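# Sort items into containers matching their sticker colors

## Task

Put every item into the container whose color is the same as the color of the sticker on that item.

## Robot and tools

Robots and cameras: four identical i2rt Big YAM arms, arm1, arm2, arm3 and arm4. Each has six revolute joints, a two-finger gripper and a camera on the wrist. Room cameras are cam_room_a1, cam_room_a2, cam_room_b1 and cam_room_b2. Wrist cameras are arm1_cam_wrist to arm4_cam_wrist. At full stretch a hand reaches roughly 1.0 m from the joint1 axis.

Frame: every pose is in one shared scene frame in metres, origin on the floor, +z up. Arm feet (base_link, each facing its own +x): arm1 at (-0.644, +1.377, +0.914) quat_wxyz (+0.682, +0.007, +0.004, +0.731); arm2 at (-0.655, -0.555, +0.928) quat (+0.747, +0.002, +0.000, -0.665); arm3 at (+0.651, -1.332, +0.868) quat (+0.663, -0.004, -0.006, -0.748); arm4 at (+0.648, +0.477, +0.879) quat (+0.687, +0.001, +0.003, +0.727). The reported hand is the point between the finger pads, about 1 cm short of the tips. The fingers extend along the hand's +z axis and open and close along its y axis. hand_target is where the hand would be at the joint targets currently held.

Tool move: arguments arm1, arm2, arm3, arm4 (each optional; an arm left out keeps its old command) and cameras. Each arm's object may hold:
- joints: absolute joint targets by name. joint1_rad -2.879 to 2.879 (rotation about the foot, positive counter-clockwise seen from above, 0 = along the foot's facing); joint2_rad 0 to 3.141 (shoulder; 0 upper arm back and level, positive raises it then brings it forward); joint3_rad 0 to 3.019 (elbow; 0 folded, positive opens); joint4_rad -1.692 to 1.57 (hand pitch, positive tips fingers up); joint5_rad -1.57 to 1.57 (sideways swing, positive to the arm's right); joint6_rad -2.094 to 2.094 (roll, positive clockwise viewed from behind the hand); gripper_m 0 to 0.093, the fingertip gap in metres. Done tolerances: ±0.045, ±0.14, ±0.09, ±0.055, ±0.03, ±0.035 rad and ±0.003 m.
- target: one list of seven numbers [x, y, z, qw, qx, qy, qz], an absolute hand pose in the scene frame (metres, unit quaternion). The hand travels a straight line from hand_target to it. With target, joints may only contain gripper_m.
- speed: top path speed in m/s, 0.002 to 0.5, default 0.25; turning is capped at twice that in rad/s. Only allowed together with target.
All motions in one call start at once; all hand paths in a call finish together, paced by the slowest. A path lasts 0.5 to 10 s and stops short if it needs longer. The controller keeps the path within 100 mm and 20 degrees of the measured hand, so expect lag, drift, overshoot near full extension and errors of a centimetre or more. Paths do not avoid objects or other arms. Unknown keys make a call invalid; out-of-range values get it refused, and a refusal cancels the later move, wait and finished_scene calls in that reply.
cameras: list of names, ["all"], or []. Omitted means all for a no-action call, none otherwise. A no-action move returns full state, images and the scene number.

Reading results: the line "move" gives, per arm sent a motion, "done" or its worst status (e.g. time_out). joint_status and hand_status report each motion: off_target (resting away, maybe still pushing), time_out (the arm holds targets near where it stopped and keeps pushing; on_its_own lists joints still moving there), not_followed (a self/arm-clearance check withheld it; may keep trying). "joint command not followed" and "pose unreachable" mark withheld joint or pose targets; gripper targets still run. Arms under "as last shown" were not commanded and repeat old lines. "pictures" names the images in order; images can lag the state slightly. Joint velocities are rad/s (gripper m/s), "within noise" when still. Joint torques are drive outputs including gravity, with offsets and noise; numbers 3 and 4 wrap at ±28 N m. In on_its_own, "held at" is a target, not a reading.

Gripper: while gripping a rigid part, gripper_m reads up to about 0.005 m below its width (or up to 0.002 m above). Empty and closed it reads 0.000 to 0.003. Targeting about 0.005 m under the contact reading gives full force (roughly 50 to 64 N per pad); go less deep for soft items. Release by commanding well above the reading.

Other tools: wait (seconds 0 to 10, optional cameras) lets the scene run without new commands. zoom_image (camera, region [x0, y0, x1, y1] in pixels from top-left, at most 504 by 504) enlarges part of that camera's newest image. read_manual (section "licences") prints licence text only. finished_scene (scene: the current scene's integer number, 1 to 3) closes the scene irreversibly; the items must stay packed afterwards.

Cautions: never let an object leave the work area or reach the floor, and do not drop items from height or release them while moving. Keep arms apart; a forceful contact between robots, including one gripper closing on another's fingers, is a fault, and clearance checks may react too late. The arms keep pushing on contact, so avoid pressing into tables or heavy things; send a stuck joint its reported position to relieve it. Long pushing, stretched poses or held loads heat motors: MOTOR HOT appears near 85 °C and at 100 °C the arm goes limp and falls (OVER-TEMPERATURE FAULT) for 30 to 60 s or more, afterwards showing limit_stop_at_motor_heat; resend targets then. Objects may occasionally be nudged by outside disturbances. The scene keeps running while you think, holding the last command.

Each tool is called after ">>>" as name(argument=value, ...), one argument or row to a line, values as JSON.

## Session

>>> move(
  arm1={"joints":{"joint1_rad":1.7,"joint2_rad":0.56,"joint3_rad":1.4,"joint4_rad":-1.6,"joint6_rad":0,"joint5_rad":0}},
  arm2={"joints":{"joint1_rad":-1.7,"joint2_rad":0.5,"joint3_rad":1.4,"joint6_rad":0,"joint5_rad":0,"joint4_rad":-1.6}},
  arm3={"joints":{"joint1_rad":1.6,"joint2_rad":0.5,"joint3_rad":1.45,"joint6_rad":0,"joint5_rad":0,"joint4_rad":-1.6}},
  arm4={"joints":{"joint1_rad":-1.6,"joint2_rad":0.54,"joint3_rad":1.5,"joint6_rad":0,"joint5_rad":0,"joint4_rad":-1.6}},
  cameras=["all"],
)

Scene clock: 1.93 s.
Joint torques (N m): arm1=[-1.2 5.13 8.81 1.11 -0.02 -0.05] | arm2=[0.26 3.37 10.11 1.72 0.04 -0.08] | arm3=[2.02 4.25 10.17 1.17 0.07 -0.11] | arm4=[0.67 4.95 8.77 0.84 0.11 0.18]
Motor temperatures (°C): arm1=[20 23 27 23 21 21 21] | arm2=[23 24 26 22 22 20 23] | arm3=[24 23 23 23 24 23 23] | arm4=[22 21 23 22 24 21 24]
Heat: arm1: hottest joint3_rad 27 °C; arm2: hottest joint3_rad 26 °C; arm3: hottest joint1_rad 24 °C; arm4: hottest joint5_rad 24 °C.
move: arm1 done; arm2 done; arm3 done; arm4 done
Joint velocities: within noise
arm1.joint_positions: joint1_rad=+1.692 joint2_rad=+0.556 joint3_rad=+1.394 joint4_rad=-1.591 joint5_rad=+0.000 joint6_rad=+0.008 gripper_m=+0.09398
arm1.joint_status: all done
arm1.hand: x=-0.8054 y=+1.3438 z=+1.4188 quat_wxyz=(+0.037, +0.911, +0.084, -0.402) (m; scene frame)
arm1.hand_target: x=-0.8043 y=+1.3427 z=+1.4193 quat_wxyz=(+0.037, +0.911, +0.091, -0.399) (m; scene frame)
arm1.hand_status: not commanded
arm2.joint_positions: joint1_rad=-1.695 joint2_rad=+0.496 joint3_rad=+1.380 joint4_rad=-1.587 joint5_rad=-0.001 joint6_rad=+0.014 gripper_m=+0.09400
arm2.joint_status: all done
arm2.hand: x=-0.8086 y=-0.5556 z=+1.4333 quat_wxyz=(-0.001, -0.908, +0.009, +0.420) (m; scene frame)
arm2.hand_target: x=-0.8052 y=-0.5546 z=+1.4389 quat_wxyz=(+0.004, -0.907, +0.005, +0.421) (m; scene frame)
arm2.hand_status: not commanded
arm3.joint_positions: joint1_rad=+1.588 joint2_rad=+0.503 joint3_rad=+1.411 joint4_rad=-1.592 joint5_rad=-0.001 joint6_rad=+0.007 gripper_m=+0.09398
arm3.joint_status: all done
arm3.hand: x=+0.7994 y=-1.3403 z=+1.3849 quat_wxyz=(-0.430, -0.047, -0.901, +0.027) (m; scene frame)
arm3.hand_target: x=+0.7915 y=-1.3378 z=+1.4000 quat_wxyz=(-0.444, -0.038, -0.895, +0.027) (m; scene frame)
arm3.hand_status: not commanded
arm4.joint_positions: joint1_rad=-1.596 joint2_rad=+0.533 joint3_rad=+1.464 joint4_rad=-1.587 joint5_rad=-0.001 joint6_rad=-0.013 gripper_m=+0.09398
arm4.joint_status: all done
arm4.hand: x=+0.8051 y=+0.4838 z=+1.4148 quat_wxyz=(-0.439, +0.021, -0.898, -0.003) (m; scene frame)
arm4.hand_target: x=+0.8004 y=+0.4828 z=+1.4267 quat_wxyz=(-0.447, +0.013, -0.895, -0.004) (m; scene frame)
arm4.hand_status: not commanded
pictures: arm1_cam_wrist, arm2_cam_wrist, arm3_cam_wrist, arm4_cam_wrist, cam_room_a1, cam_room_a2, cam_room_b1, cam_room_b2
Images, in order (width x height): arm1_cam_wrist 672x504, arm2_cam_wrist 672x504, arm3_cam_wrist 672x504, arm4_cam_wrist 672x504, cam_room_a1 672x504, cam_room_a2 672x504, cam_room_b1 672x504, cam_room_b2 672x504.

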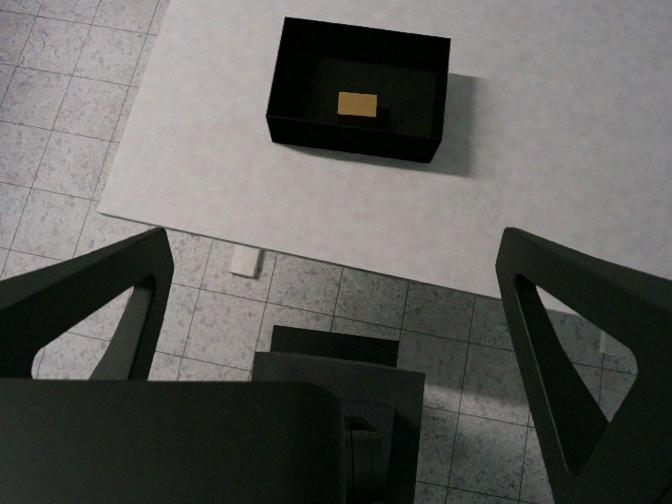

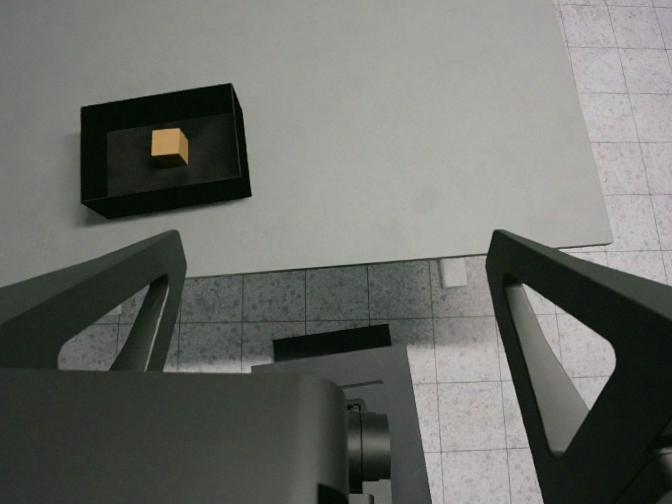

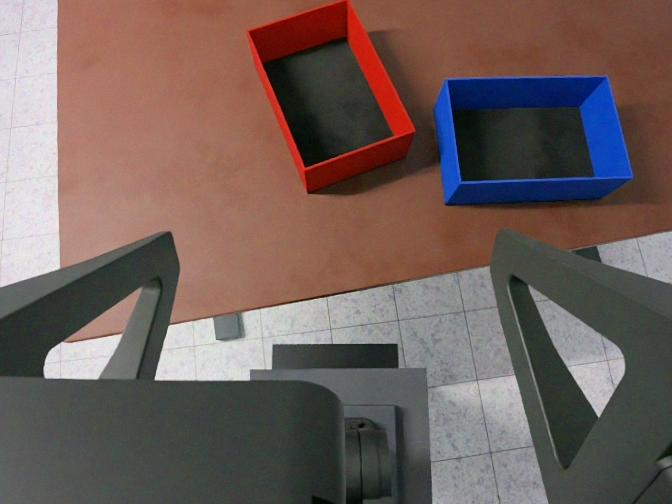

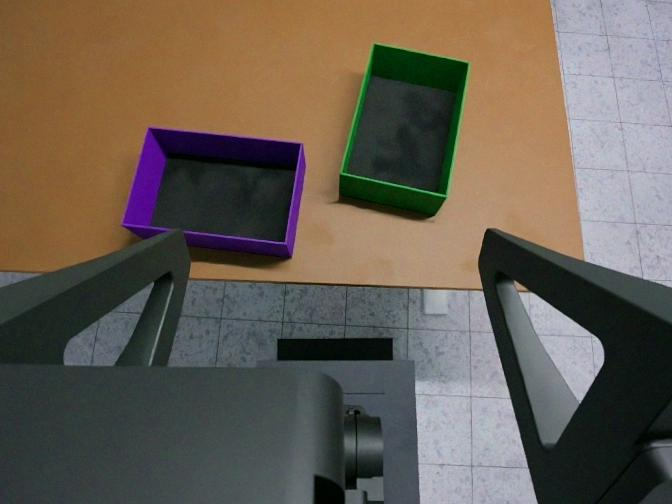

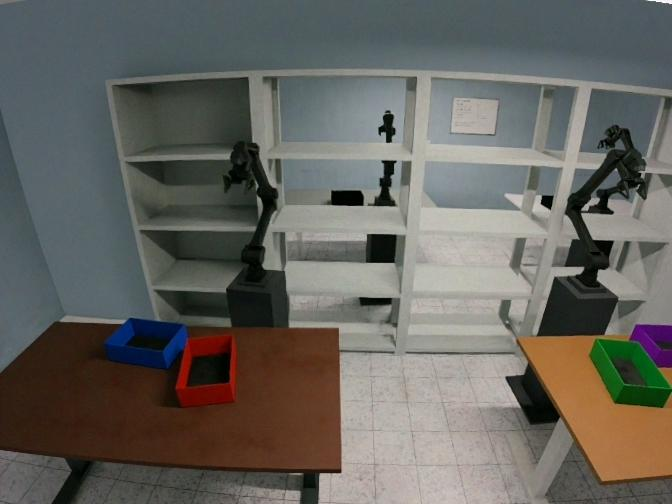

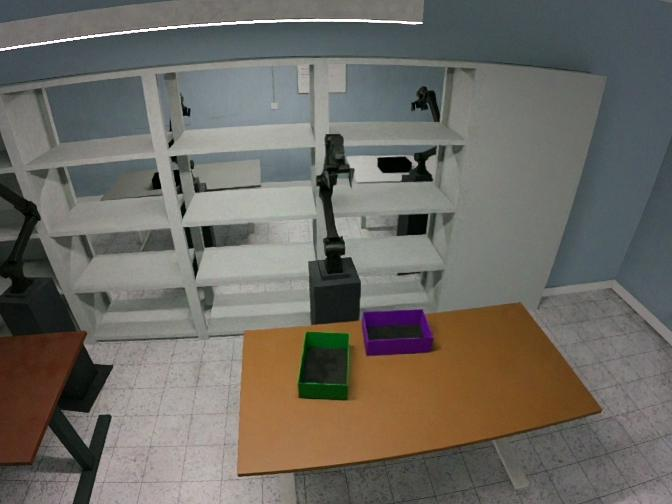

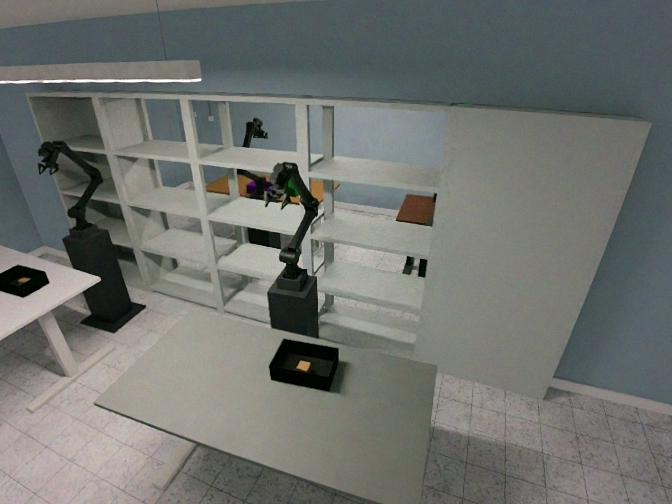

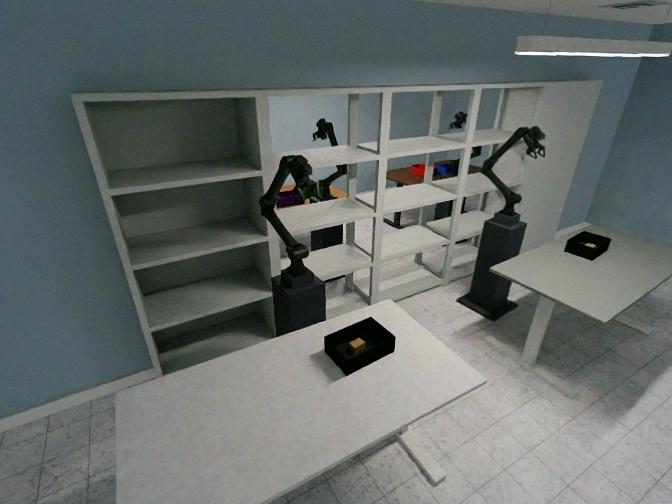

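>>> zoom_image(
  camera="cam_room_b1",
  region=[265, 335, 345, 395],
)

>>> zoom_image(
  camera="cam_room_b2",
  region=[320, 315, 400, 375],
)

>>> zoom_image(
  camera="cam_room_b2",
  region=[555, 220, 625, 270],
)

>>> zoom_image(
  camera="arm1_cam_wrist",
  region=[300, 60, 420, 150],
)

>>> zoom_image(
  camera="arm2_cam_wrist",
  region=[110, 100, 230, 190],
)

>>> zoom_image(
  camera="cam_room_b1",
  region=[0, 250, 60, 310],
)

Scaled by 6.300.

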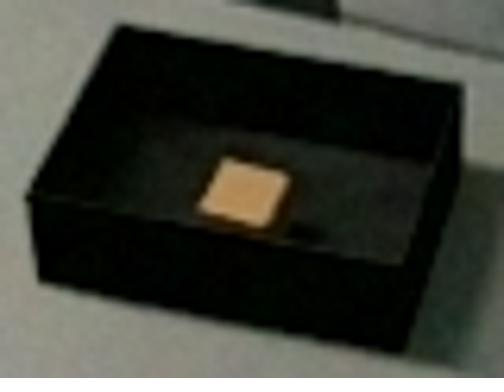

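Scaled by 6.300.

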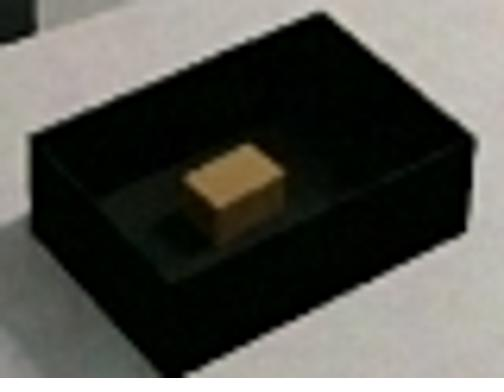

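Scaled by 7.200.

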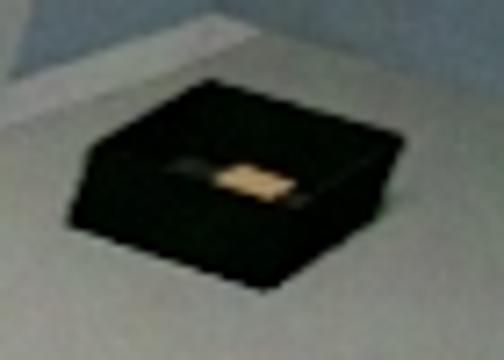

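Scaled by 4.200.

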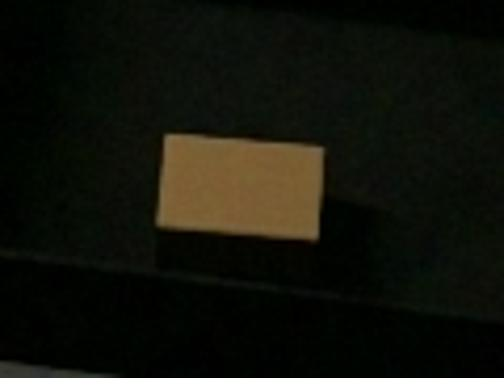

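Scaled by 4.200.

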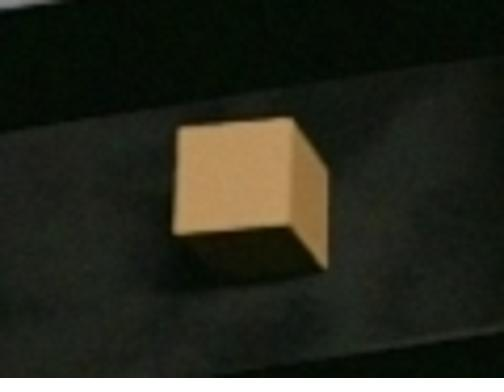

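Scaled by 8.400.

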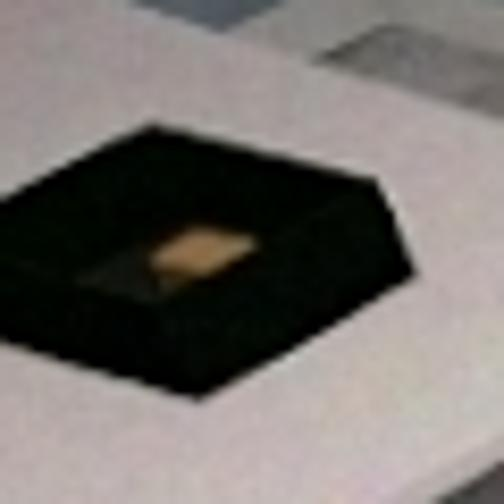

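>>> move(
  arm1={"target":[-1.19,1.311,0.975,0.0148,0.968,0.0592,-0.2415],"speed":0.35},
  arm2={"target":[-1.14,-0.873,0.97,0.0691,0.929,0.277,-0.2318],"speed":0.35},
  cameras=["arm1_cam_wrist","arm2_cam_wrist"],
)

Scene clock: 33.70 s.
Joint torques (N m): arm1=[-2.37 -11.46 13.81 1.68 0.06 0.1] | arm2=[1.38 -15.74 13.19 2.13 -0.18 -0.09] | arm3=[2.14 4.25 10.21 1.22 0.07 -0.11] | arm4=[0.38 4.89 8.91 0.8 0.12 0.17]
Motor temperatures (°C): arm1=[20 23 29 23 21 21 21] | arm2=[23 24 29 22 22 20 23] | arm3=[24 23 25 23 24 23 23] | arm4=[22 22 28 22 24 21 24]
Heat: arm1: hottest joint3_rad 29 °C; arm2: hottest joint3_rad 29 °C; arm3: hottest joint3_rad 25 °C; arm4: hottest joint3_rad 28 °C.
move: arm1 off_target; arm2 off_target
Joint velocities: within noise
arm1.joint_positions: joint1_rad=+1.633 joint2_rad=+1.676 joint3_rad=+0.987 joint4_rad=-0.480 joint5_rad=-0.007 joint6_rad=-0.009 gripper_m=+0.09398
arm1.joint_status: not commanded
arm1.hand: x=-1.1596 y=+1.3086 z=+0.9507 quat_wxyz=(+0.014, +0.976, +0.069, -0.207) (m; scene frame)
arm1.hand_target: x=-1.1881 y=+1.3113 z=+0.9762 quat_wxyz=(+0.015, +0.968, +0.059, -0.242) (m; scene frame)
arm1.hand_status: off_target (0.039 m and 4.3 deg from the pose sent, 0.588 m and 20.0 deg at the start)
arm2.joint_positions: joint1_rad=-1.116 joint2_rad=+1.735 joint3_rad=+1.057 joint4_rad=-0.450 joint5_rad=+0.003 joint6_rad=+0.017 gripper_m=+0.09400
arm2.joint_status: not commanded
arm2.hand: x=-1.1218 y=-0.8546 z=+0.9556 quat_wxyz=(-0.061, -0.939, -0.267, +0.209) (m; scene frame)
arm2.hand_target: x=-1.1388 y=-0.8722 z=+0.9707 quat_wxyz=(-0.069, -0.930, -0.277, +0.232) (m; scene frame)
arm2.hand_status: off_target (0.030 m and 3.2 deg from the pose sent, 0.652 m and 40.3 deg at the start)
arm3, arm4: as last shown
pictures: arm1_cam_wrist, arm2_cam_wrist
Images, in order (width x height): arm1_cam_wrist 672x504, arm2_cam_wrist 672x504.

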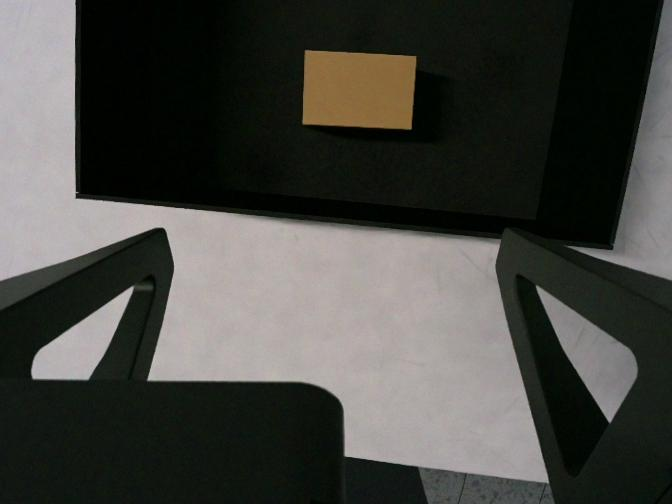

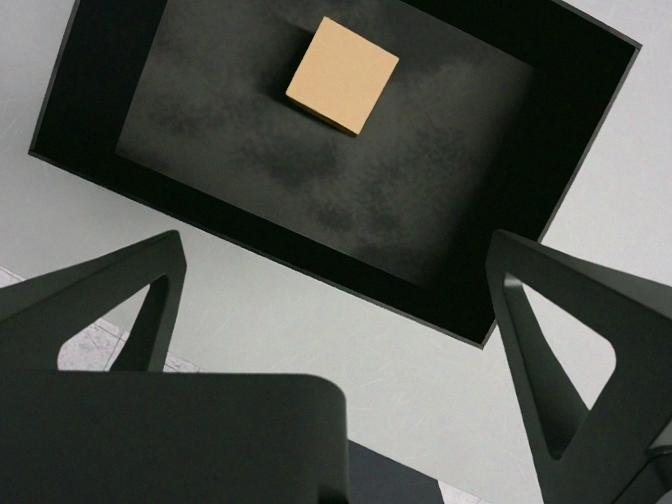

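>>> move(
  arm1={"target":[-1.222,1.318,0.91,0.0068,0.9888,0.0483,-0.1388],"speed":0.25},
  arm2={"target":[-1.195,-0.885,0.895,0.0053,0.970,0.0213,-0.242],"speed":0.25},
  cameras=["arm1_cam_wrist","arm2_cam_wrist"],
)

Scene clock: 54.00 s.
Joint torques (N m): arm1=[-2.78 -13.27 12.97 0.49 0.14 0.09] | arm2=[1.38 -17.67 12.68 1.1 0.41 0.22] | arm3=[2.14 4.13 10.21 1.21 0.07 -0.11] | arm4=[0.38 4.54 8.87 0.87 0.13 0.13]
Motor temperatures (°C): arm1=[20 24 32 23 21 21 21] | arm2=[23 24 32 22 22 20 23] | arm3=[24 23 26 23 24 23 23] | arm4=[22 22 29 22 24 21 24]
Heat: arm1: hottest joint3_rad 32 °C; arm2: hottest joint3_rad 32 °C; arm3: hottest joint3_rad 26 °C; arm4: hottest joint3_rad 29 °C.
move: arm1 off_target; arm2 off_target
Joint velocities: within noise
arm1.joint_positions: joint1_rad=+1.615 joint2_rad=+1.910 joint3_rad=+1.203 joint4_rad=-0.631 joint5_rad=-0.005 joint6_rad=-0.003 gripper_m=+0.09398
arm1.joint_status: not commanded
arm1.hand: x=-1.1999 y=+1.3138 z=+0.8983 quat_wxyz=(+0.007, +0.991, +0.058, -0.124) (m; scene frame)
arm1.hand_target: x=-1.2210 y=+1.3182 z=+0.9105 quat_wxyz=(+0.007, +0.989, +0.048, -0.139) (m; scene frame)
arm1.hand_status: off_target (0.025 m and 2.1 deg from the pose sent, 0.075 m and 8.3 deg at the start)
arm2.joint_positions: joint1_rad=-1.078 joint2_rad=+1.984 joint3_rad=+1.237 joint4_rad=-0.410 joint5_rad=+0.253 joint6_rad=+0.505 gripper_m=+0.09400
arm2.joint_status: not commanded
arm2.hand: x=-1.1834 y=-0.8709 z=+0.8945 quat_wxyz=(-0.002, -0.971, -0.025, +0.237) (m; scene frame)
arm2.hand_target: x=-1.1943 y=-0.8848 z=+0.8953 quat_wxyz=(-0.006, -0.970, -0.022, +0.242) (m; scene frame)
arm2.hand_status: off_target (0.018 m and 0.8 deg from the pose sent, 0.100 m and 29.5 deg at the start)
arm3, arm4: as last shown
pictures: arm1_cam_wrist, arm2_cam_wrist
Images, in order (width x height): arm1_cam_wrist 672x504, arm2_cam_wrist 672x504.

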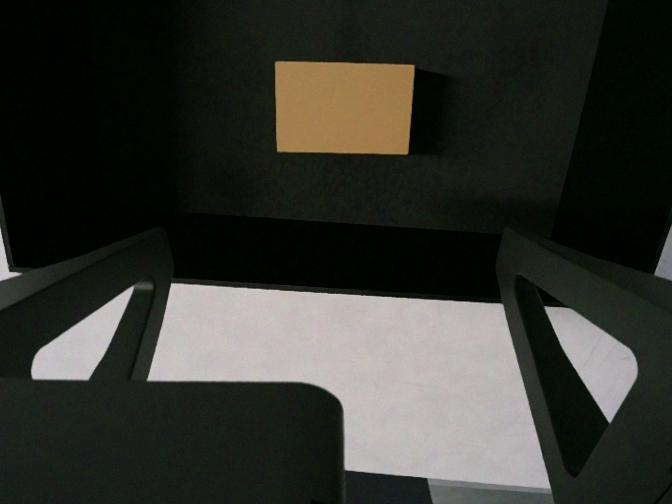

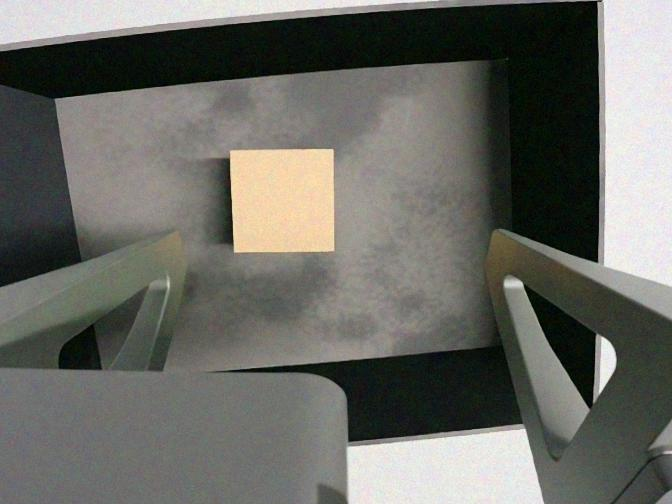

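>>> move(
  arm1={"target":[-1.242,1.320,0.805,0.0068,0.9888,0.0483,-0.1388],"speed":0.18},
  arm2={"target":[-1.199,-0.912,0.81,0.0053,0.970,0.0213,-0.242],"speed":0.18},
  cameras=["arm1_cam_wrist","arm2_cam_wrist"],
)

Scene clock: 66.20 s.
Joint torques (N m): arm1=[-3.08 -15.27 11 1.18 0.06 0.12] | arm2=[1.26 -19.49 11.14 2.24 0.43 0.22] | arm3=[2.2 4.07 10.21 1.22 0.08 -0.11] | arm4=[0.38 4.95 8.76 0.84 0.14 0.18]
Motor temperatures (°C): arm1=[20 24 32 23 21 21 21] | arm2=[23 25 32 22 22 20 23] | arm3=[24 23 26 23 24 23 23] | arm4=[22 22 30 22 24 21 24]
Heat: arm1: hottest joint3_rad 32 °C; arm2: hottest joint3_rad 32 °C; arm3: hottest joint3_rad 26 °C; arm4: hottest joint3_rad 30 °C.
move: arm1 off_target; arm2 off_target
Joint velocities: within noise
arm1.joint_positions: joint1_rad=+1.609 joint2_rad=+2.141 joint3_rad=+1.242 joint4_rad=-0.460 joint5_rad=-0.005 joint6_rad=-0.003 gripper_m=+0.09398
arm1.joint_status: not commanded
arm1.hand: x=-1.2156 y=+1.3163 z=+0.7939 quat_wxyz=(+0.006, +0.992, +0.055, -0.113) (m; scene frame)
arm1.hand_target: x=-1.2410 y=+1.3203 z=+0.8059 quat_wxyz=(+0.007, +0.989, +0.048, -0.139) (m; scene frame)
arm1.hand_status: off_target (0.029 m and 3.1 deg from the pose sent, 0.102 m and 2.1 deg at the start)
arm2.joint_positions: joint1_rad=-1.041 joint2_rad=+2.181 joint3_rad=+1.305 joint4_rad=-0.315 joint5_rad=+0.267 joint6_rad=+0.538 gripper_m=+0.09400
arm2.joint_status: not commanded
arm2.hand: x=-1.1843 y=-0.8967 z=+0.8096 quat_wxyz=(+0.006, -0.973, -0.028, +0.227) (m; scene frame)
arm2.hand_target: x=-1.1981 y=-0.9117 z=+0.8108 quat_wxyz=(-0.006, -0.970, -0.021, +0.242) (m; scene frame)
arm2.hand_status: off_target (0.021 m and 2.3 deg from the pose sent, 0.095 m and 0.9 deg at the start)
arm3, arm4: as last shown
pictures: arm1_cam_wrist, arm2_cam_wrist
Images, in order (width x height): arm1_cam_wrist 672x504, arm2_cam_wrist 672x504.

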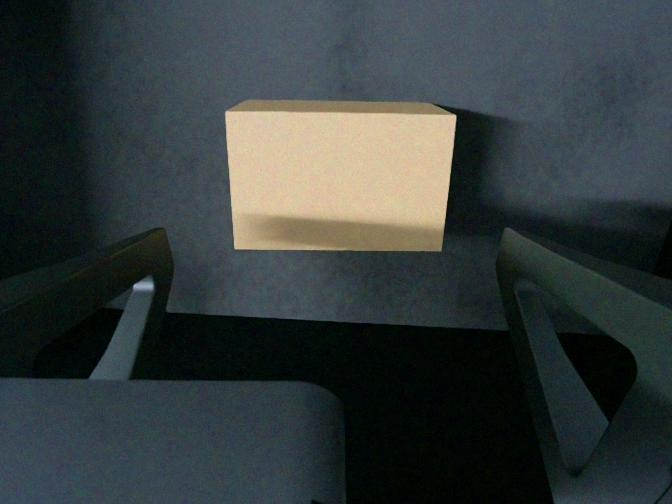

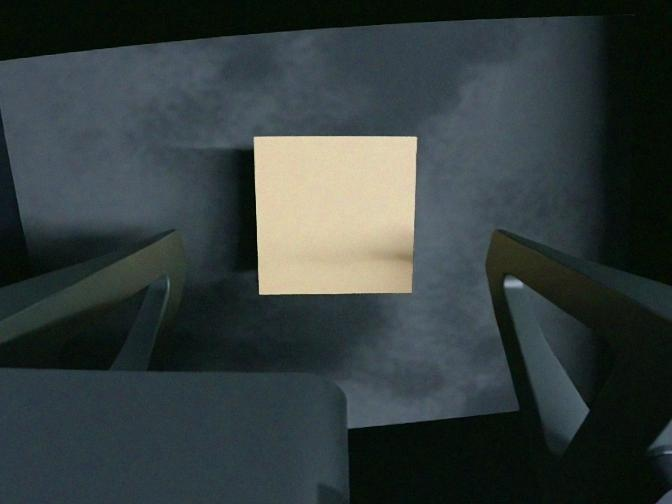

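>>> move(
  arm1={"target":[-1.250,1.320,0.776,0.0068,0.9888,0.0483,-0.1388],"speed":0.1},
  arm2={"target":[-1.204,-0.913,0.773,0.0053,0.970,0.0213,-0.242],"speed":0.1},
  cameras=["arm1_cam_wrist","arm2_cam_wrist"],
)

Scene clock: 74.70 s.
Joint torques (N m): arm1=[-2.14 -14.92 10.47 1.36 0.02 0.02] | arm2=[1.03 -19.84 10.65 2.15 0.37 0.18] | arm3=[2.14 4.25 10.18 1.2 0.07 -0.12] | arm4=[0.56 5.13 8.75 0.8 0.14 0.18]
Motor temperatures (°C): arm1=[20 24 32 23 21 21 21] | arm2=[23 25 32 22 22 20 23] | arm3=[24 23 27 23 24 23 23] | arm4=[22 22 30 22 24 21 24]
Heat: arm1: hottest joint3_rad 32 °C; arm2: hottest joint3_rad 32 °C; arm3: hottest joint3_rad 27 °C; arm4: hottest joint3_rad 30 °C.
move: arm1 off_target; arm2 off_target
Joint velocities: within noise
arm1.joint_positions: joint1_rad=+1.608 joint2_rad=+2.207 joint3_rad=+1.274 joint4_rad=-0.421 joint5_rad=-0.005 joint6_rad=-0.003 gripper_m=+0.09398
arm1.joint_status: not commanded
arm1.hand: x=-1.2250 y=+1.3156 z=+0.7687 quat_wxyz=(+0.006, +0.992, +0.055, -0.116) (m; scene frame)
arm1.hand_target: x=-1.2491 y=+1.3203 z=+0.7770 quat_wxyz=(+0.007, +0.989, +0.048, -0.139) (m; scene frame)
arm1.hand_status: off_target (0.026 m and 2.8 deg from the pose sent, 0.039 m and 3.1 deg at the start)
arm2.joint_positions: joint1_rad=-1.041 joint2_rad=+2.262 joint3_rad=+1.334 joint4_rad=-0.259 joint5_rad=+0.267 joint6_rad=+0.538 gripper_m=+0.09400
arm2.joint_status: not commanded
arm2.hand: x=-1.1896 y=-0.9006 z=+0.7749 quat_wxyz=(+0.004, -0.973, -0.028, +0.229) (m; scene frame)
arm2.hand_target: x=-1.2032 y=-0.9126 z=+0.7736 quat_wxyz=(-0.005, -0.970, -0.022, +0.242) (m; scene frame)
arm2.hand_status: off_target (0.019 m and 2.1 deg from the pose sent, 0.045 m and 2.3 deg at the start)
arm3, arm4: as last shown
pictures: arm1_cam_wrist, arm2_cam_wrist
Images, in order (width x height): arm1_cam_wrist 672x504, arm2_cam_wrist 672x504.

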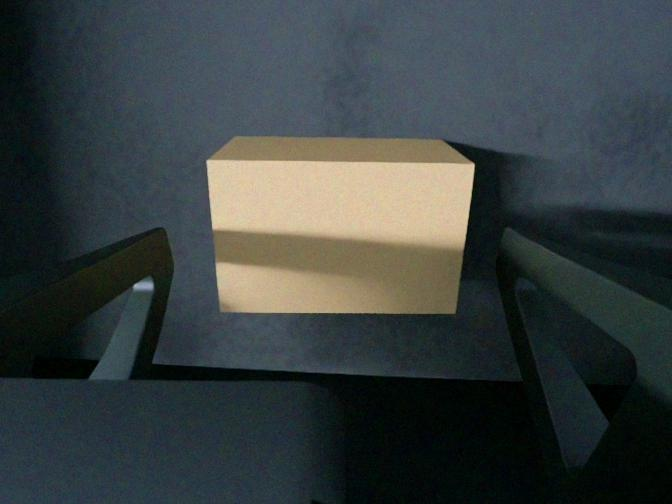

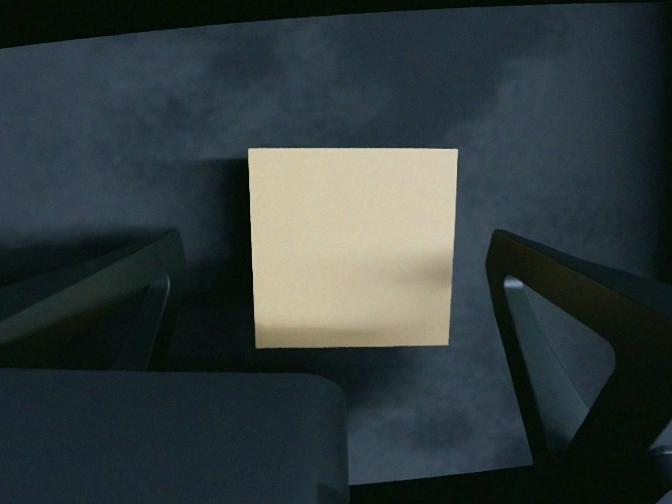

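>>> move(
  arm1={"target":[-1.249,1.320,0.758,0.0068,0.9888,0.0483,-0.1388],"speed":0.1},
  arm2={"joints":{"gripper_m":0.035}},
  cameras=["arm1_cam_wrist","arm2_cam_wrist"],
)

>>> move(
  arm1={"joints":{"gripper_m":0.048}},
  cameras=["arm1_cam_wrist"],
)

Scene clock: 80.80 s.
Joint torques (N m): arm1=[-2.9 -15.5 10.43 1.35 0.01 0.04] | arm2=[0.91 -19.9 10.67 2.14 0.33 0.18] | arm3=[2.14 4.25 10.19 1.22 0.06 -0.11] | arm4=[0.38 5.13 8.85 0.83 0.12 0.17]
Motor temperatures (°C): arm1=[20 24 32 23 21 21 21] | arm2=[23 26 31 22 22 20 23] | arm3=[24 23 27 23 24 23 23] | arm4=[22 22 31 22 24 21 24]
Heat: arm1: hottest joint3_rad 32 °C; arm2: hottest joint3_rad 31 °C; arm3: hottest joint3_rad 27 °C; arm4: hottest joint3_rad 31 °C.
move: arm1 off_target; arm2 off_target
Joint velocities: within noise
arm1.joint_positions: joint1_rad=+1.608 joint2_rad=+2.240 joint3_rad=+1.276 joint4_rad=-0.388 joint5_rad=-0.005 joint6_rad=-0.003 gripper_m=+0.09398
arm1.joint_status: not commanded
arm1.hand: x=-1.2245 y=+1.3157 z=+0.7525 quat_wxyz=(+0.006, +0.992, +0.055, -0.117) (m; scene frame)
arm1.hand_target: x=-1.2481 y=+1.3202 z=+0.7589 quat_wxyz=(+0.007, +0.989, +0.048, -0.139) (m; scene frame)
arm1.hand_status: off_target (0.025 m and 2.7 deg from the pose sent, 0.027 m and 2.8 deg at the start)
arm2.joint_positions: joint1_rad=-1.041 joint2_rad=+2.262 joint3_rad=+1.334 joint4_rad=-0.258 joint5_rad=+0.268 joint6_rad=+0.538 gripper_m=+0.05307
arm2.joint_status: gripper_m off_target (ended at +0.05310, target +0.03500)
arm2.hand: x=-1.1898 y=-0.9005 z=+0.7750 quat_wxyz=(+0.005, -0.973, -0.028, +0.229) (m; scene frame)
arm2.hand_target: x=-1.2032 y=-0.9126 z=+0.7735 quat_wxyz=(-0.005, -0.970, -0.022, +0.242) (m; scene frame)
arm2.hand_status: not commanded
arm3, arm4: as last shown
pictures: arm1_cam_wrist, arm2_cam_wrist
Images, in order (width x height): arm1_cam_wrist 672x504, arm2_cam_wrist 672x504.

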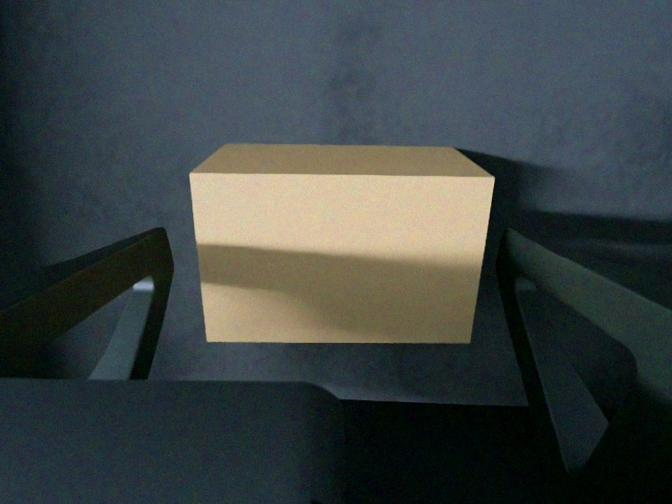

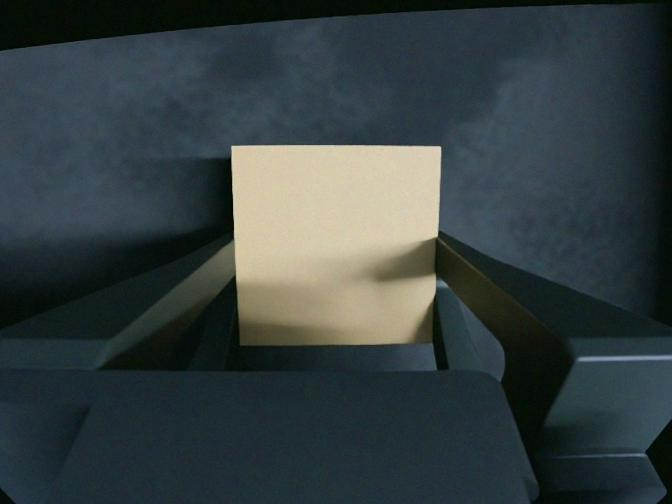

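Scene clock: 81.40 s.
Joint torques (N m): arm1=[-2.96 -15.62 10.29 1.29 0.02 0.1] | arm2=[1.08 -19.78 10.63 2.13 0.33 0.17] | arm3=[2.08 4.07 10.21 1.21 0.07 -0.11] | arm4=[0.56 5.01 8.87 0.72 0.14 0.16]
Motor temperatures (°C): arm1=[20 24 32 23 21 21 21] | arm2=[23 26 31 22 22 20 23] | arm3=[24 23 27 23 24 23 23] | arm4=[22 22 31 22 24 21 24]
Heat: arm1: hottest joint3_rad 32 °C; arm2: hottest joint3_rad 31 °C; arm3: hottest joint3_rad 27 °C; arm4: hottest joint3_rad 31 °C.
move: arm1 off_target
Joint velocities: within noise
arm1.joint_positions: joint1_rad=+1.608 joint2_rad=+2.240 joint3_rad=+1.276 joint4_rad=-0.388 joint5_rad=-0.005 joint6_rad=-0.003 gripper_m=+0.06894
arm1.joint_status: gripper_m off_target (ended at +0.06897, target +0.04800)
arm1.hand: x=-1.2248 y=+1.3160 z=+0.7526 quat_wxyz=(+0.006, +0.992, +0.054, -0.117) (m; scene frame)
arm1.hand_target: x=-1.2480 y=+1.3204 z=+0.7589 quat_wxyz=(+0.007, +0.989, +0.048, -0.139) (m; scene frame)
arm1.hand_status: not commanded
arm2, arm3, arm4: as last shown
pictures: arm1_cam_wrist
Images, in order (width x height): arm1_cam_wrist 672x504.

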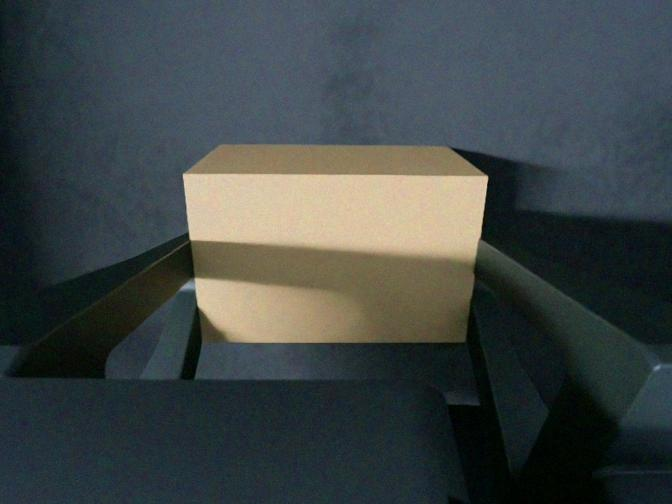

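>>> move(
  arm1={"target":[-1.20,1.318,1.0,0.0068,0.9888,0.0483,-0.1388],"speed":0.25},
  arm2={"target":[-1.17,-0.89,1.0,0.0053,0.970,0.0213,-0.242],"speed":0.25},
)

>>> move(
  arm1={"joints":{"joint2_rad":0.55,"joint3_rad":1.4,"joint4_rad":-0.7,"joint5_rad":0,"joint6_rad":0}},
  arm2={"joints":{"joint2_rad":0.55,"joint3_rad":1.4,"joint4_rad":-0.7,"joint5_rad":0,"joint6_rad":0}},
  cameras=["arm1_cam_wrist","arm2_cam_wrist","cam_room_b1","cam_room_b2","cam_room_a1","cam_room_a2"],
)

>>> zoom_image(
  camera="cam_room_b1",
  region=[230, 130, 350, 230],
)

>>> zoom_image(
  camera="cam_room_b2",
  region=[250, 130, 370, 230],
)

>>> zoom_image(
  camera="cam_room_b1",
  region=[10, 120, 110, 210],
)

>>> zoom_image(
  camera="cam_room_b2",
  region=[470, 100, 590, 200],
)

Scene clock: 91.27 s.
Joint torques (N m): arm1=[-1.08 -13.63 12.19 0.64 0.09 0.09] | arm2=[1.38 -19.43 10.03 1.1 0.4 0.22] | arm3=[2.14 4.07 10.22 1.22 0.07 -0.11] | arm4=[0.67 5.01 8.84 0.85 0.13 0.18]
Motor temperatures (°C): arm1=[20 24 32 23 21 21 21] | arm2=[23 26 31 22 22 20 23] | arm3=[24 23 27 23 24 23 23] | arm4=[22 22 31 22 24 21 24]
Heat: arm1: hottest joint3_rad 32 °C; arm2: hottest joint3_rad 31 °C; arm3: hottest joint3_rad 27 °C; arm4: hottest joint3_rad 31 °C.
move: arm1 off_target; arm2 done
Joint velocities: within noise
arm1.joint_positions: joint1_rad=+1.608 joint2_rad=+1.756 joint3_rad=+1.247 joint4_rad=-0.825 joint5_rad=-0.003 joint6_rad=+0.001 gripper_m=+0.06894
arm1.joint_status: not commanded
arm1.hand: x=-1.1896 y=+1.3189 z=+0.9855 quat_wxyz=(+0.006, +0.991, +0.052, -0.126) (m; scene frame)
arm1.hand_target: x=-1.1996 y=+1.3182 z=+1.0001 quat_wxyz=(+0.007, +0.989, +0.048, -0.139) (m; scene frame)
arm1.hand_status: off_target (0.018 m and 1.6 deg from the pose sent, 0.249 m and 2.6 deg at the start)
arm2.joint_positions: joint1_rad=-1.041 joint2_rad=+1.821 joint3_rad=+1.312 joint4_rad=-0.637 joint5_rad=+0.268 joint6_rad=+0.538 gripper_m=+0.05307
arm2.joint_status: not commanded
arm2.hand: x=-1.1738 y=-0.8888 z=+1.0002 quat_wxyz=(-0.007, -0.969, -0.025, +0.245) (m; scene frame)
arm2.hand_target: x=-1.1699 y=-0.8900 z=+0.9998 quat_wxyz=(-0.005, -0.970, -0.022, +0.242) (m; scene frame)
arm2.hand_status: done (0.004 m and 0.6 deg from the pose sent, 0.226 m and 2.0 deg at the start)
arm3, arm4: as last shown
pictures: none

Scene clock: 93.03 s.
Joint torques (N m): arm1=[-1.26 6.3 9.02 2.02 0.07 -0.01] | arm2=[1.08 2.55 9.17 2.18 -0.18 -0.07] | arm3=[2.14 4.13 10.19 1.22 0.08 -0.11] | arm4=[0.15 5.01 8.88 0.75 0.13 0.18]
Motor temperatures (°C): arm1=[20 24 32 23 21 21 22] | arm2=[23 26 31 22 22 20 23] | arm3=[24 23 27 23 24 23 23] | arm4=[22 22 31 22 24 21 24]
Heat: arm1: hottest joint3_rad 32 °C; arm2: hottest joint3_rad 31 °C; arm3: hottest joint3_rad 27 °C; arm4: hottest joint3_rad 31 °C.
move: arm1 done; arm2 done
Joint velocities: within noise
arm1.joint_positions: joint1_rad=+1.608 joint2_rad=+0.541 joint3_rad=+1.393 joint4_rad=-0.709 joint5_rad=-0.002 joint6_rad=+0.001 gripper_m=+0.06894
arm1.joint_status: all done
arm1.hand: x=-0.8607 y=+1.3514 z=+1.6242 quat_wxyz=(+0.040, +0.648, +0.036, -0.760) (m; scene frame)
arm1.hand_target: x=-0.8633 y=+1.3514 z=+1.6279 quat_wxyz=(+0.039, +0.645, +0.036, -0.762) (m; scene frame)
arm1.hand_status: not commanded
arm2.joint_positions: joint1_rad=-1.040 joint2_rad=+0.543 joint3_rad=+1.396 joint4_rad=-0.693 joint5_rad=+0.003 joint6_rad=+0.015 gripper_m=+0.05306
arm2.joint_status: all done
arm2.hand: x=-0.8396 y=-0.6948 z=+1.6391 quat_wxyz=(-0.246, -0.618, -0.201, +0.720) (m; scene frame)
arm2.hand_target: x=-0.8408 y=-0.6980 z=+1.6378 quat_wxyz=(-0.242, -0.619, -0.210, +0.717) (m; scene frame)
arm2.hand_status: not commanded
arm3.joint_positions: joint1_rad=+1.588 joint2_rad=+0.503 joint3_rad=+1.411 joint4_rad=-1.592 joint5_rad=-0.001 joint6_rad=+0.007 gripper_m=+0.09398
arm3.joint_status: not commanded
arm3.hand: x=+0.7994 y=-1.3403 z=+1.3849 quat_wxyz=(-0.430, -0.047, -0.901, +0.027) (m; scene frame)
arm3.hand_target: x=+0.7915 y=-1.3378 z=+1.4000 quat_wxyz=(-0.444, -0.038, -0.895, +0.027) (m; scene frame)
arm3.hand_status: not commanded
arm4.joint_positions: joint1_rad=-1.596 joint2_rad=+0.533 joint3_rad=+1.464 joint4_rad=-1.587 joint5_rad=-0.001 joint6_rad=-0.013 gripper_m=+0.09398
arm4.joint_status: not commanded
arm4.hand: x=+0.8051 y=+0.4838 z=+1.4148 quat_wxyz=(-0.439, +0.021, -0.898, -0.003) (m; scene frame)
arm4.hand_target: x=+0.8004 y=+0.4828 z=+1.4267 quat_wxyz=(-0.447, +0.013, -0.895, -0.004) (m; scene frame)
arm4.hand_status: not commanded
pictures: arm1_cam_wrist, arm2_cam_wrist, cam_room_a1, cam_room_a2, cam_room_b1, cam_room_b2
Images, in order (width x height): arm1_cam_wrist 672x504, arm2_cam_wrist 672x504, cam_room_a1 672x504, cam_room_a2 672x504, cam_room_b1 672x504, cam_room_b2 672x504.

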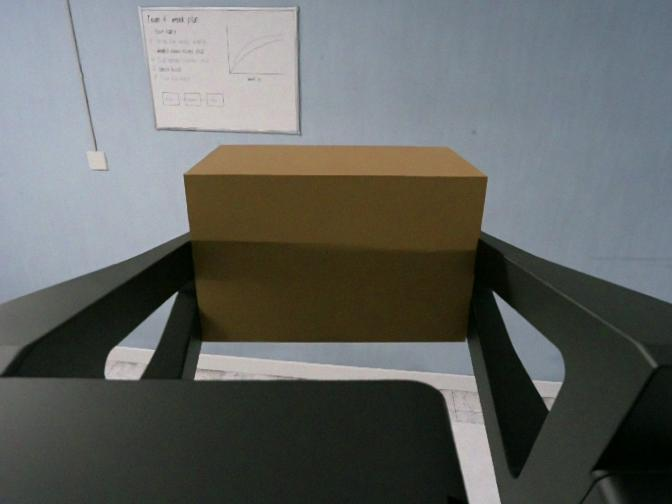

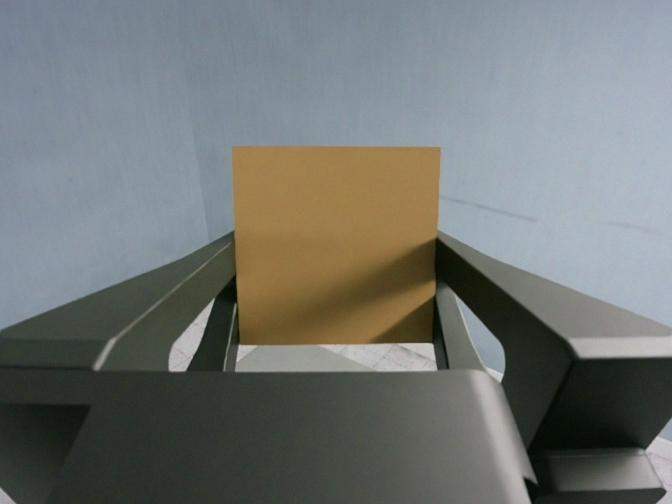

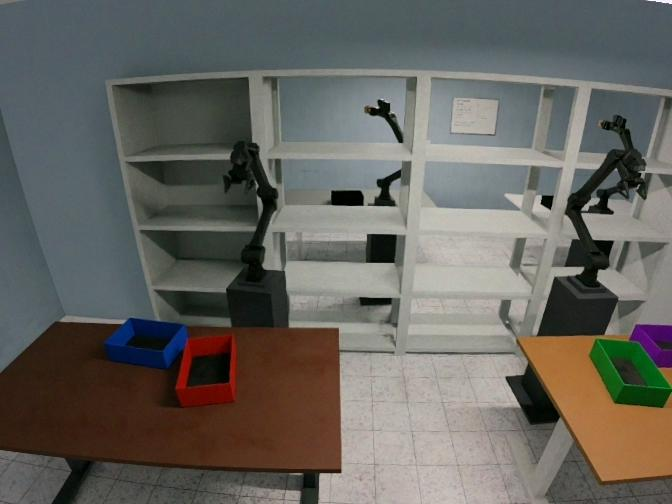

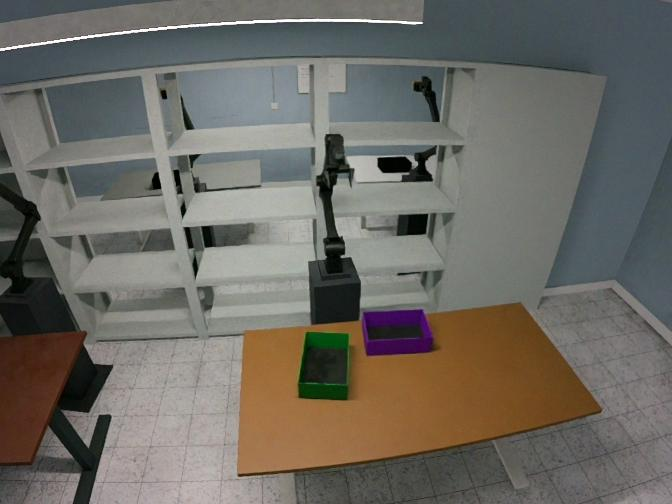

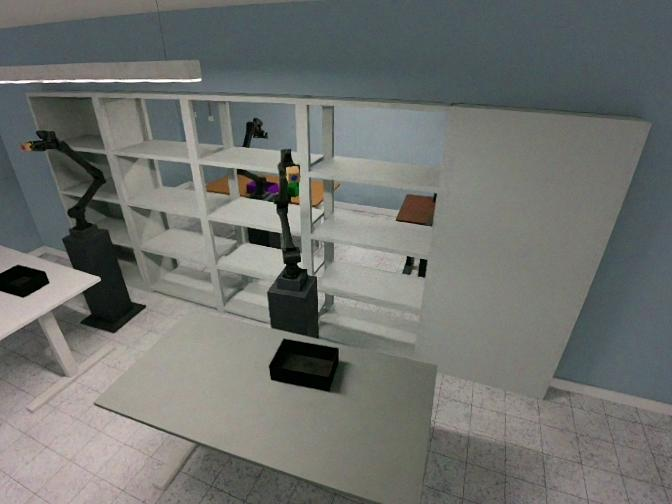

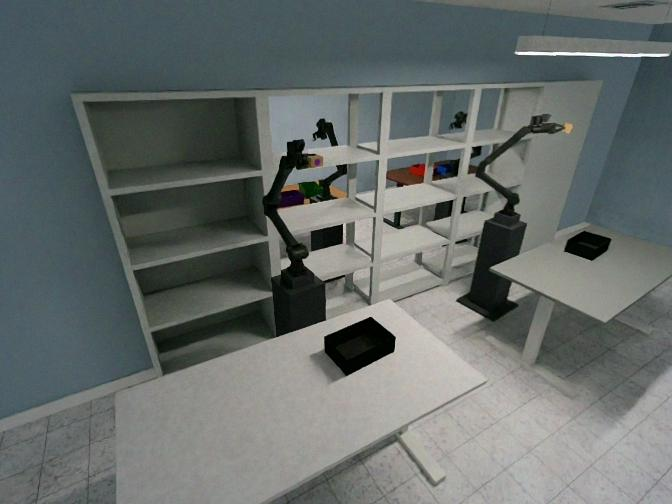

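Scaled by 4.200.

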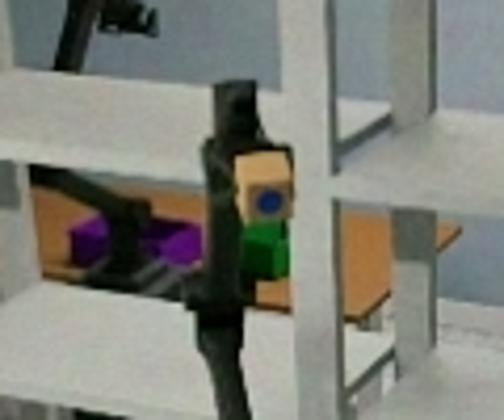

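Scaled by 4.200.

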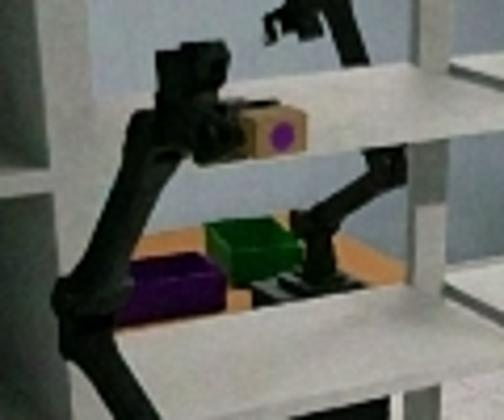

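Scaled by 5.040.

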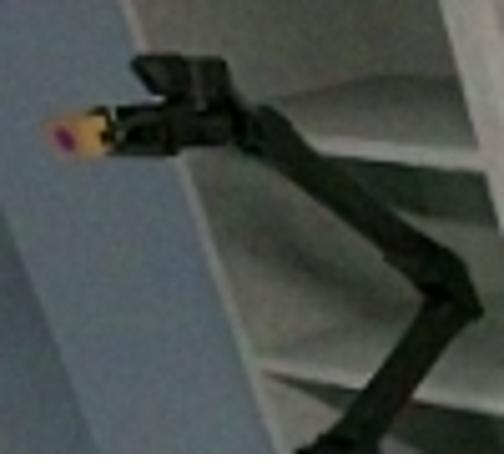

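Scaled by 4.200.

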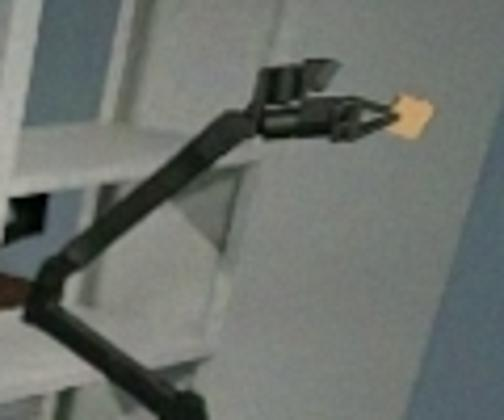

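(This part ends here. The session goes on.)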